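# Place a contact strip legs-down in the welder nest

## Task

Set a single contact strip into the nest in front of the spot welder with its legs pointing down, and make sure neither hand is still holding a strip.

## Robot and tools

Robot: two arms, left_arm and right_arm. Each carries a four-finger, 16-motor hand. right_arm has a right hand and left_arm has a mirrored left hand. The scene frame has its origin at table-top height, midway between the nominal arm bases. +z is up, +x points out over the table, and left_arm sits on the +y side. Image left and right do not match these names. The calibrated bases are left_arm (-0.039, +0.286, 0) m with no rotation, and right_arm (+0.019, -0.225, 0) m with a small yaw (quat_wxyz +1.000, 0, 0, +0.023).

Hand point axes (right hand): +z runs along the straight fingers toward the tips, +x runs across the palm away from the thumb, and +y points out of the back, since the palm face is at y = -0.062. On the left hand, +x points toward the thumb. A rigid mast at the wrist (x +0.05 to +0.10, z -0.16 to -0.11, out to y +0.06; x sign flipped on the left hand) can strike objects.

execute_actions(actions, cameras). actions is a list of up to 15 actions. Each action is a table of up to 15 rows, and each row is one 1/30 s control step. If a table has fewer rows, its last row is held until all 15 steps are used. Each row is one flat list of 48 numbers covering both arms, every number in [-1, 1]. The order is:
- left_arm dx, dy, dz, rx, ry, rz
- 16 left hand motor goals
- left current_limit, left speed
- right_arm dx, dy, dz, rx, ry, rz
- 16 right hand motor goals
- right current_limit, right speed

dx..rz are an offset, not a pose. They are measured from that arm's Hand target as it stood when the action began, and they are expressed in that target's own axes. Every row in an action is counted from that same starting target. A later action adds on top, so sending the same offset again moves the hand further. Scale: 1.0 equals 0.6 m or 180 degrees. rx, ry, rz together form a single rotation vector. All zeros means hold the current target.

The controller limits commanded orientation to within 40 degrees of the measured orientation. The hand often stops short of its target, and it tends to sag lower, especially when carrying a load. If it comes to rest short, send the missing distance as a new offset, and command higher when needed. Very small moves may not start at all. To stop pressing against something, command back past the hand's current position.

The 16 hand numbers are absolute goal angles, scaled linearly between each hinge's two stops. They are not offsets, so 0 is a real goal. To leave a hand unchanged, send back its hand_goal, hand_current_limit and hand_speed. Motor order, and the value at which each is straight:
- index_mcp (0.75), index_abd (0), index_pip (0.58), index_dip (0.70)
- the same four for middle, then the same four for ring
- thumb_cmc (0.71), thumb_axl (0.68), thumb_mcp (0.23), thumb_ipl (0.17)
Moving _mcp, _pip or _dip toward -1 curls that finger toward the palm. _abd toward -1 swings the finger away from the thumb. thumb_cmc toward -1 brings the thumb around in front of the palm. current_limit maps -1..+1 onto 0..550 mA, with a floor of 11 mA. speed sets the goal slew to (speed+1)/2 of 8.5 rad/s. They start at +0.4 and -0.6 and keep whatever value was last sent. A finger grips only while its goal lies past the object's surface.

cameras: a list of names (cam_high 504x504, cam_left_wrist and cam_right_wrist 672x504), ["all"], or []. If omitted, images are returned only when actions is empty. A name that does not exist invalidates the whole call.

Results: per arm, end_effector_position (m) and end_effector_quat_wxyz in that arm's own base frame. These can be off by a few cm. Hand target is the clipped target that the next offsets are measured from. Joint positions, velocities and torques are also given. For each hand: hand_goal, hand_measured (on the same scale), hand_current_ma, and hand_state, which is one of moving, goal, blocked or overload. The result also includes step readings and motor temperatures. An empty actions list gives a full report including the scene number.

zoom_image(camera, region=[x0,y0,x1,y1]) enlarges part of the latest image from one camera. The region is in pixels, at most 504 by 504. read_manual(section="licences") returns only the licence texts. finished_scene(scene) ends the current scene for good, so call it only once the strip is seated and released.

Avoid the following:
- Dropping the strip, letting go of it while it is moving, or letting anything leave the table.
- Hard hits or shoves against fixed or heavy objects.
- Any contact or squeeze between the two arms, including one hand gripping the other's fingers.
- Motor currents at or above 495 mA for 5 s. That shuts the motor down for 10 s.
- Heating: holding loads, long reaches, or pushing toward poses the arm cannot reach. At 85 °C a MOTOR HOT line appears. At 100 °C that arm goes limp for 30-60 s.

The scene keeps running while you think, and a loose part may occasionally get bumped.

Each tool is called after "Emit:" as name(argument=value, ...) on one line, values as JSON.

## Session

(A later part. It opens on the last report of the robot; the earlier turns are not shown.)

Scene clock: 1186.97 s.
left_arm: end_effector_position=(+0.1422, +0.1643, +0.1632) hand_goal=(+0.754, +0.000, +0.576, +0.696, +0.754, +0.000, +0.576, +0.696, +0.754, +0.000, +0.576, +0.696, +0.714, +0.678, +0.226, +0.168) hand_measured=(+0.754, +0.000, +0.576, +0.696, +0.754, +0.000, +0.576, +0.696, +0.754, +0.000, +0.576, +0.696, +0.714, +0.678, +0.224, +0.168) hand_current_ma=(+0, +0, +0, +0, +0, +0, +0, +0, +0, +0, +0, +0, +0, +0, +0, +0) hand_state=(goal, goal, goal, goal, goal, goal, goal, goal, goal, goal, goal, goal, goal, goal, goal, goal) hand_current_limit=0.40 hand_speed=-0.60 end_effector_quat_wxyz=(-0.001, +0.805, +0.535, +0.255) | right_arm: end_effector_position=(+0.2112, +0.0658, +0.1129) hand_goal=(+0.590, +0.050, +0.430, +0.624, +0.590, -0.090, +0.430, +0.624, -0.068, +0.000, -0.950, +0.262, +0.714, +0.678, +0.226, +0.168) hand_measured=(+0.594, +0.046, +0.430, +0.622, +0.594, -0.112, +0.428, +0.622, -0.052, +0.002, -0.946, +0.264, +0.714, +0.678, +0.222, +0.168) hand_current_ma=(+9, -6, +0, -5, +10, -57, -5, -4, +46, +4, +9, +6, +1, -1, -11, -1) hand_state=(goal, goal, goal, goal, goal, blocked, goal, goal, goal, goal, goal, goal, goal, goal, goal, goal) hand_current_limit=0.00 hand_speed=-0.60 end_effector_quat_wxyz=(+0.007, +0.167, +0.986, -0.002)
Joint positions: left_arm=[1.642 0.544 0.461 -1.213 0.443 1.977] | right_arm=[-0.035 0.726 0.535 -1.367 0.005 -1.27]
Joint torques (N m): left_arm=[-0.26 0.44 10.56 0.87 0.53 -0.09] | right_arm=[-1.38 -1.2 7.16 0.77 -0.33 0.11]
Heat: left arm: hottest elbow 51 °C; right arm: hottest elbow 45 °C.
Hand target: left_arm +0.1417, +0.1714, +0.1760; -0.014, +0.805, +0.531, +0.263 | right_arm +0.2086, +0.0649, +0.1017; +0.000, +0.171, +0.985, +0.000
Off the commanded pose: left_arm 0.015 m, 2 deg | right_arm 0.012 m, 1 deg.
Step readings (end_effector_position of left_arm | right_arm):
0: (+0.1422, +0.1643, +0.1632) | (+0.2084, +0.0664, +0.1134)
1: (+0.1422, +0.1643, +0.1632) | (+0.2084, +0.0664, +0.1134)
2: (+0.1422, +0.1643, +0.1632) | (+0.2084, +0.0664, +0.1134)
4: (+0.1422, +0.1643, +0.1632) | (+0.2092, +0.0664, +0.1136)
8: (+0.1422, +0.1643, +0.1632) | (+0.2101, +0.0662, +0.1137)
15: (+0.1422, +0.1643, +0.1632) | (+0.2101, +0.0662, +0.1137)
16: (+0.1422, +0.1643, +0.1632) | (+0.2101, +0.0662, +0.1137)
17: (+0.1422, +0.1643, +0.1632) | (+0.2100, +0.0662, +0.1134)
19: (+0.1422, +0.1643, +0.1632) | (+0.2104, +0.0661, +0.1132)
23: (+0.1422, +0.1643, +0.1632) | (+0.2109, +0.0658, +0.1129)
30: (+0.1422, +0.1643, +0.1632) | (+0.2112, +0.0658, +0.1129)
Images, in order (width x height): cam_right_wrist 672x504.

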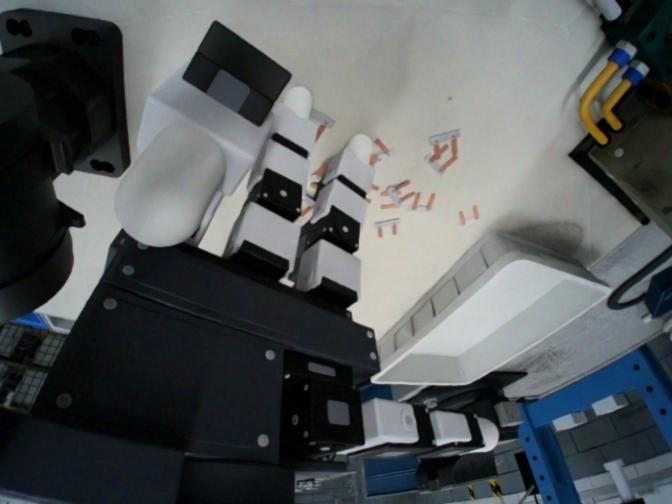

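Emit:
execute_actions(actions=[[[0,0,0,0,0,0,0.754,0,0.576,0.696,0.754,0,0.576,0.696,0.754,0,0.576,0.696,0.714,0.678,0.226,0.168,0.4,-0.6,0.0,0.0,-0.02,0,0,0,0.589,0.05,0.43,0.623,0.589,-0.13,0.43,0.623,-0.068,0,-0.95,0.261,0.714,0.678,0.226,0.168,0.0,-0.6]],[[0,0,0,0,0,0,0.754,0,0.576,0.696,0.754,0,0.576,0.696,0.754,0,0.576,0.696,0.714,0.678,0.226,0.168,0.4,-0.6,0.0,0.0,-0.04,0,0,0,0.589,0.05,0.43,0.623,0.589,-0.13,0.43,0.623,-0.068,0,-0.95,0.261,0.714,0.678,0.226,0.168,0.0,-0.6]],[[0,0,0,0,0,0,0.754,0,0.576,0.696,0.754,0,0.576,0.696,0.754,0,0.576,0.696,0.714,0.678,0.226,0.168,0.4,-0.6,0.0,0.0,0.03,0,0,0,0.589,0.05,0.43,0.623,0.589,-0.13,0.43,0.623,-0.068,0,-0.95,0.261,0.714,0.678,0.226,0.168,0.0,-0.6]]], cameras=["cam_right_wrist"])

Emit:
zoom_image(camera="cam_right_wrist", region=[270, 70, 390, 160])

Scene clock: 1199.90 s.
left_arm: end_effector_position=(+0.1422, +0.1643, +0.1632) hand_goal=(+0.754, +0.000, +0.576, +0.696, +0.754, +0.000, +0.576, +0.696, +0.754, +0.000, +0.576, +0.696, +0.714, +0.678, +0.226, +0.168) hand_measured=(+0.754, +0.000, +0.576, +0.696, +0.754, +0.000, +0.576, +0.696, +0.754, +0.000, +0.576, +0.696, +0.714, +0.678, +0.224, +0.168) hand_current_ma=(+0, +0, +0, +0, +0, +0, +0, +0, +0, +0, +0, +0, +0, +0, +0, +0) hand_state=(goal, goal, goal, goal, goal, goal, goal, goal, goal, goal, goal, goal, goal, goal, goal, goal) hand_current_limit=0.40 hand_speed=-0.60 end_effector_quat_wxyz=(-0.001, +0.805, +0.535, +0.255) | right_arm: end_effector_position=(+0.1979, +0.0668, +0.1143) hand_goal=(+0.590, +0.050, +0.430, +0.624, +0.590, -0.130, +0.430, +0.624, -0.068, +0.000, -0.950, +0.262, +0.714, +0.678, +0.226, +0.168) hand_measured=(+0.592, +0.028, +0.428, +0.622, +0.588, -0.126, +0.428, +0.622, -0.052, +0.002, -0.946, +0.264, +0.714, +0.678, +0.222, +0.168) hand_current_ma=(+2, -58, -5, -5, -2, +9, -4, -4, +46, +4, +9, +6, +1, -1, -11, -1) hand_state=(goal, blocked, goal, goal, goal, goal, goal, goal, goal, goal, goal, goal, goal, goal, goal, goal) hand_current_limit=0.00 hand_speed=-0.60 end_effector_quat_wxyz=(-0.015, +0.167, +0.986, -0.003)
Joint positions: left_arm=[1.642 0.544 0.461 -1.213 0.443 1.977] | right_arm=[-0.035 0.715 0.539 -1.426 0.001 -1.27]
Joint torques (N m): left_arm=[-0.26 0.44 10.56 0.87 0.53 -0.09] | right_arm=[-1.26 -0.38 10.5 0.81 -0.22 0.05]
Heat: left arm: hottest elbow 51 °C; right arm: hottest elbow 45 °C.
Hand target: left_arm +0.1417, +0.1714, +0.1760; -0.014, +0.805, +0.531, +0.263 | right_arm +0.2086, +0.0648, +0.1196; +0.000, +0.171, +0.985, +0.000
Off the commanded pose: left_arm 0.015 m, 2 deg | right_arm 0.012 m, 2 deg.
Step readings (end_effector_position of left_arm | right_arm):
0: (+0.1422, +0.1643, +0.1632) | (+0.2112, +0.0657, +0.1129)
1: (+0.1422, +0.1643, +0.1632) | (+0.2112, +0.0657, +0.1129)
2: (+0.1422, +0.1643, +0.1632) | (+0.2112, +0.0656, +0.1129)
4: (+0.1422, +0.1643, +0.1632) | (+0.2112, +0.0655, +0.1129)
8: (+0.1422, +0.1643, +0.1632) | (+0.2112, +0.0655, +0.1133)
15: (+0.1422, +0.1643, +0.1632) | (+0.2110, +0.0655, +0.1132)
16: (+0.1422, +0.1643, +0.1632) | (+0.2108, +0.0655, +0.1132)
17: (+0.1422, +0.1643, +0.1632) | (+0.2095, +0.0656, +0.1130)
19: (+0.1422, +0.1643, +0.1632) | (+0.2053, +0.0663, +0.1130)
23: (+0.1422, +0.1643, +0.1632) | (+0.1985, +0.0668, +0.1134)
30: (+0.1422, +0.1643, +0.1632) | (+0.1947, +0.0669, +0.1137)
31: (+0.1422, +0.1643, +0.1632) | (+0.1946, +0.0669, +0.1138)
32: (+0.1422, +0.1643, +0.1632) | (+0.1946, +0.0669, +0.1138)
34: (+0.1422, +0.1643, +0.1632) | (+0.1956, +0.0669, +0.1139)
38: (+0.1422, +0.1643, +0.1632) | (+0.1973, +0.0668, +0.1142)
45: (+0.1422, +0.1643, +0.1632) | (+0.1978, +0.0668, +0.1143)
Images, in order (width x height): cam_right_wrist 672x504.

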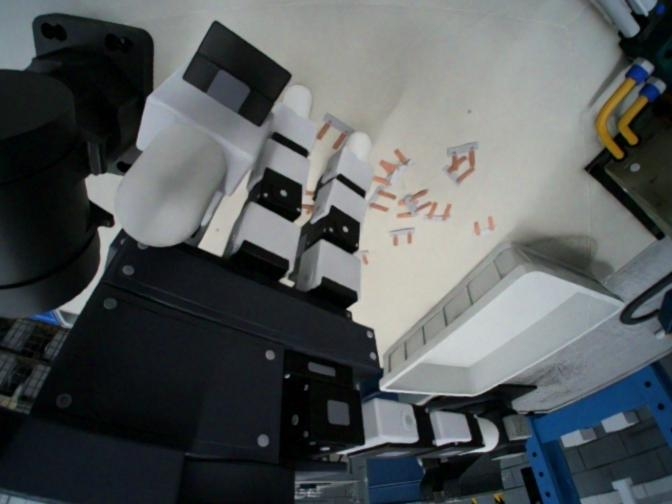

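Scaled by 4.200 from the camera's 672x504 image, which has a finer 960x720 frame.

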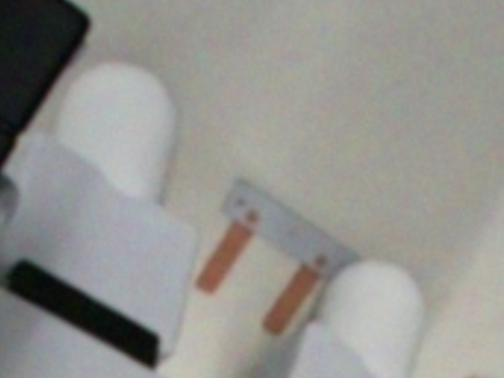

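Emit:
execute_actions(actions=[[[0,0,0,0,0,0,0.754,0,0.576,0.696,0.754,0,0.576,0.696,0.754,0,0.576,0.696,0.714,0.678,0.226,0.168,0.4,-0.6,0.0,0.05,-0.06,0,0,0,0.589,0.05,0.43,0.623,0.589,-0.05,0.43,0.623,-0.068,0,-0.95,0.261,0.714,0.678,0.226,0.168,-0.3,-0.6]],[[0,0,0,0,0,0,0.754,0,0.576,0.696,0.754,0,0.576,0.696,0.754,0,0.576,0.696,0.714,0.678,0.226,0.168,0.4,-0.6,0.0,0.0,0.05,0,0,0,0.589,0.05,0.43,0.623,0.589,-0.05,0.43,0.623,-0.068,0,-0.95,0.261,0.714,0.678,0.226,0.168,-0.3,-0.6]],[[0,0,0,0,0,0,0.754,0,0.576,0.696,0.754,0,0.576,0.696,0.754,0,0.576,0.696,0.714,0.678,0.226,0.168,0.4,-0.6,0.0,0.0,0.016,0,0,0,0.589,0.05,0.43,0.623,0.589,-0.05,0.43,0.623,-0.068,0,-0.95,0.261,0.714,0.678,0.226,0.168,-0.3,-0.6]]], cameras=["cam_right_wrist"])

Scene clock: 1240.37 s.
left_arm: end_effector_position=(+0.1422, +0.1643, +0.1632) hand_goal=(+0.754, +0.000, +0.576, +0.696, +0.754, +0.000, +0.576, +0.696, +0.754, +0.000, +0.576, +0.696, +0.714, +0.678, +0.226, +0.168) hand_measured=(+0.754, +0.000, +0.576, +0.696, +0.754, +0.000, +0.576, +0.696, +0.754, +0.000, +0.576, +0.696, +0.714, +0.678, +0.224, +0.168) hand_current_ma=(+0, +0, +0, +0, +0, +0, +0, +0, +0, +0, +0, +0, +0, +0, +0, +0) hand_state=(goal, goal, goal, goal, goal, goal, goal, goal, goal, goal, goal, goal, goal, goal, goal, goal) hand_current_limit=0.40 hand_speed=-0.60 end_effector_quat_wxyz=(-0.001, +0.805, +0.535, +0.255) | right_arm: end_effector_position=(+0.2179, +0.0908, +0.1189) hand_goal=(+0.590, +0.050, +0.430, +0.624, +0.590, -0.050, +0.430, +0.624, -0.068, +0.000, -0.950, +0.262, +0.714, +0.678, +0.226, +0.168) hand_measured=(+0.594, +0.048, +0.430, +0.622, +0.590, -0.054, +0.428, +0.622, -0.052, +0.002, -0.946, +0.264, +0.714, +0.678, +0.222, +0.168) hand_current_ma=(+7, -5, +0, -2, +0, -5, -3, -4, +46, +4, +9, +6, +1, -1, -11, -1) hand_state=(goal, goal, goal, goal, goal, goal, goal, goal, goal, goal, goal, goal, goal, goal, goal, goal) hand_current_limit=-0.30 hand_speed=-0.60 end_effector_quat_wxyz=(+0.000, +0.172, +0.985, +0.001)
Joint positions: left_arm=[1.642 0.544 0.461 -1.213 0.443 1.977] | right_arm=[0.11 0.76 0.564 -1.375 -0.002 -1.115]
Joint torques (N m): left_arm=[-0.32 0.44 10.55 0.87 0.53 -0.09] | right_arm=[0.32 -1.2 8.96 0.24 -0.08 0.21]
Heat: left arm: hottest elbow 51 °C; right arm: hottest elbow 47 °C.
Hand target: left_arm +0.1417, +0.1714, +0.1760; -0.014, +0.805, +0.531, +0.263 | right_arm +0.2188, +0.0931, +0.1160; +0.000, +0.171, +0.985, +0.000
Off the commanded pose: left_arm 0.015 m, 2 deg | right_arm 0.004 m, 0 deg.
Step readings (end_effector_position of left_arm | right_arm):
0: (+0.1422, +0.1643, +0.1632) | (+0.1979, +0.0668, +0.1143)
1: (+0.1422, +0.1643, +0.1632) | (+0.1979, +0.0669, +0.1143)
2: (+0.1422, +0.1643, +0.1632) | (+0.1980, +0.0673, +0.1143)
4: (+0.1422, +0.1643, +0.1632) | (+0.1974, +0.0723, +0.1164)
8: (+0.1422, +0.1643, +0.1632) | (+0.1972, +0.0872, +0.1254)
15: (+0.1422, +0.1643, +0.1632) | (+0.2030, +0.0905, +0.1334)
16: (+0.1422, +0.1643, +0.1632) | (+0.2031, +0.0903, +0.1332)
17: (+0.1422, +0.1643, +0.1632) | (+0.2037, +0.0901, +0.1329)
19: (+0.1422, +0.1643, +0.1632) | (+0.2076, +0.0902, +0.1328)
23: (+0.1422, +0.1643, +0.1632) | (+0.2162, +0.0907, +0.1326)
30: (+0.1422, +0.1643, +0.1632) | (+0.2174, +0.0908, +0.1290)
31: (+0.1422, +0.1643, +0.1632) | (+0.2174, +0.0908, +0.1286)
32: (+0.1422, +0.1643, +0.1632) | (+0.2176, +0.0908, +0.1281)
34: (+0.1422, +0.1643, +0.1632) | (+0.2183, +0.0908, +0.1260)
38: (+0.1422, +0.1643, +0.1632) | (+0.2172, +0.0907, +0.1205)
45: (+0.1422, +0.1643, +0.1632) | (+0.2177, +0.0908, +0.1189)
Images, in order (width x height): cam_right_wrist 672x504.

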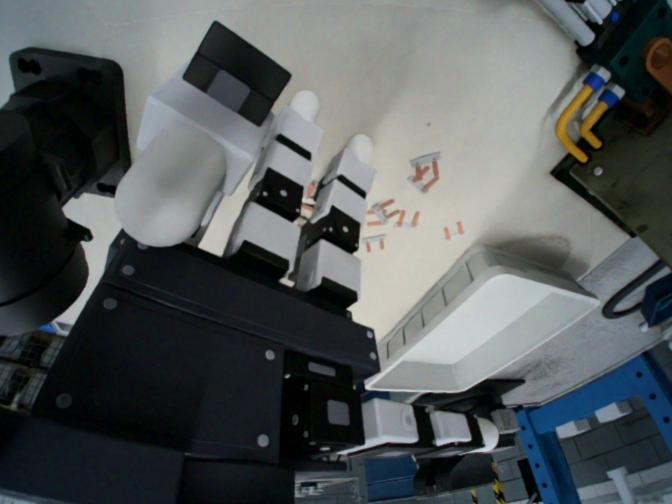

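Emit:
execute_actions(actions=[])

Scene clock: 1265.70 s.
left_arm: end_effector_position=(+0.1422, +0.1643, +0.1632) hand_goal=(+0.754, +0.000, +0.576, +0.696, +0.754, +0.000, +0.576, +0.696, +0.754, +0.000, +0.576, +0.696, +0.714, +0.678, +0.226, +0.168) hand_measured=(+0.754, +0.000, +0.576, +0.696, +0.754, +0.000, +0.576, +0.696, +0.754, +0.000, +0.576, +0.696, +0.714, +0.678, +0.224, +0.168) hand_current_ma=(+0, +0, +0, +0, +0, +0, +0, +0, +0, +0, +0, +0, +0, +0, +0, +0) hand_state=(goal, goal, goal, goal, goal, goal, goal, goal, goal, goal, goal, goal, goal, goal, goal, goal) hand_current_limit=0.40 hand_speed=-0.60 end_effector_quat_wxyz=(-0.001, +0.805, +0.535, +0.255) | right_arm: end_effector_position=(+0.2179, +0.0908, +0.1189) hand_goal=(+0.590, +0.050, +0.430, +0.624, +0.590, -0.050, +0.430, +0.624, -0.068, +0.000, -0.950, +0.262, +0.714, +0.678, +0.226, +0.168) hand_measured=(+0.594, +0.048, +0.430, +0.622, +0.590, -0.054, +0.428, +0.622, -0.052, +0.002, -0.946, +0.264, +0.714, +0.678, +0.222, +0.168) hand_current_ma=(+7, -5, +0, -2, +0, -5, -3, -4, +46, +4, +9, +6, +1, -1, -11, -1) hand_state=(goal, goal, goal, goal, goal, goal, goal, goal, goal, goal, goal, goal, goal, goal, goal, goal) hand_current_limit=-0.30 hand_speed=-0.60 end_effector_quat_wxyz=(+0.000, +0.172, +0.985, +0.001)
Joint positions: left_arm=[1.642 0.544 0.461 -1.213 0.443 1.977] | right_arm=[0.11 0.76 0.564 -1.375 -0.002 -1.114]
Joint velocities: within noise
Joint torques (N m): left_arm=[-0.32 0.44 10.56 0.87 0.53 -0.09] | right_arm=[0.85 -1.2 9.06 0.35 -0.04 0.2]
Motor temperatures (°C): left_arm=[35 30 51 30 31 33] | right_arm=[32 32 45 34 33 33]
Heat: left arm: hottest elbow 51 °C; right arm: hottest elbow 45 °C.
Hand target: left_arm +0.1417, +0.1714, +0.1760; -0.014, +0.805, +0.531, +0.263 | right_arm +0.2188, +0.0931, +0.1160; +0.000, +0.171, +0.985, +0.000
Off the commanded pose: left_arm 0.015 m, 2 deg | right_arm 0.004 m, 0 deg.

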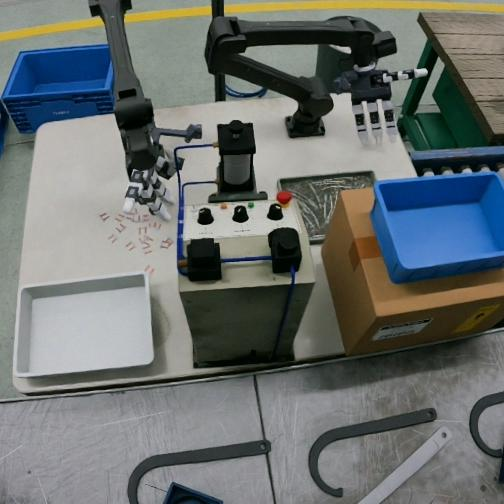

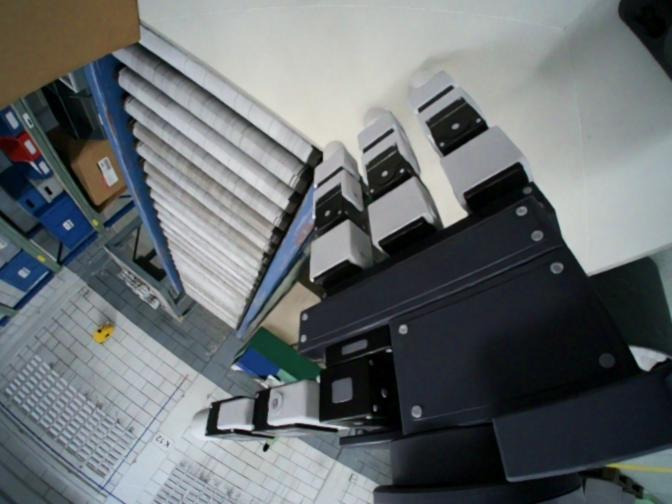

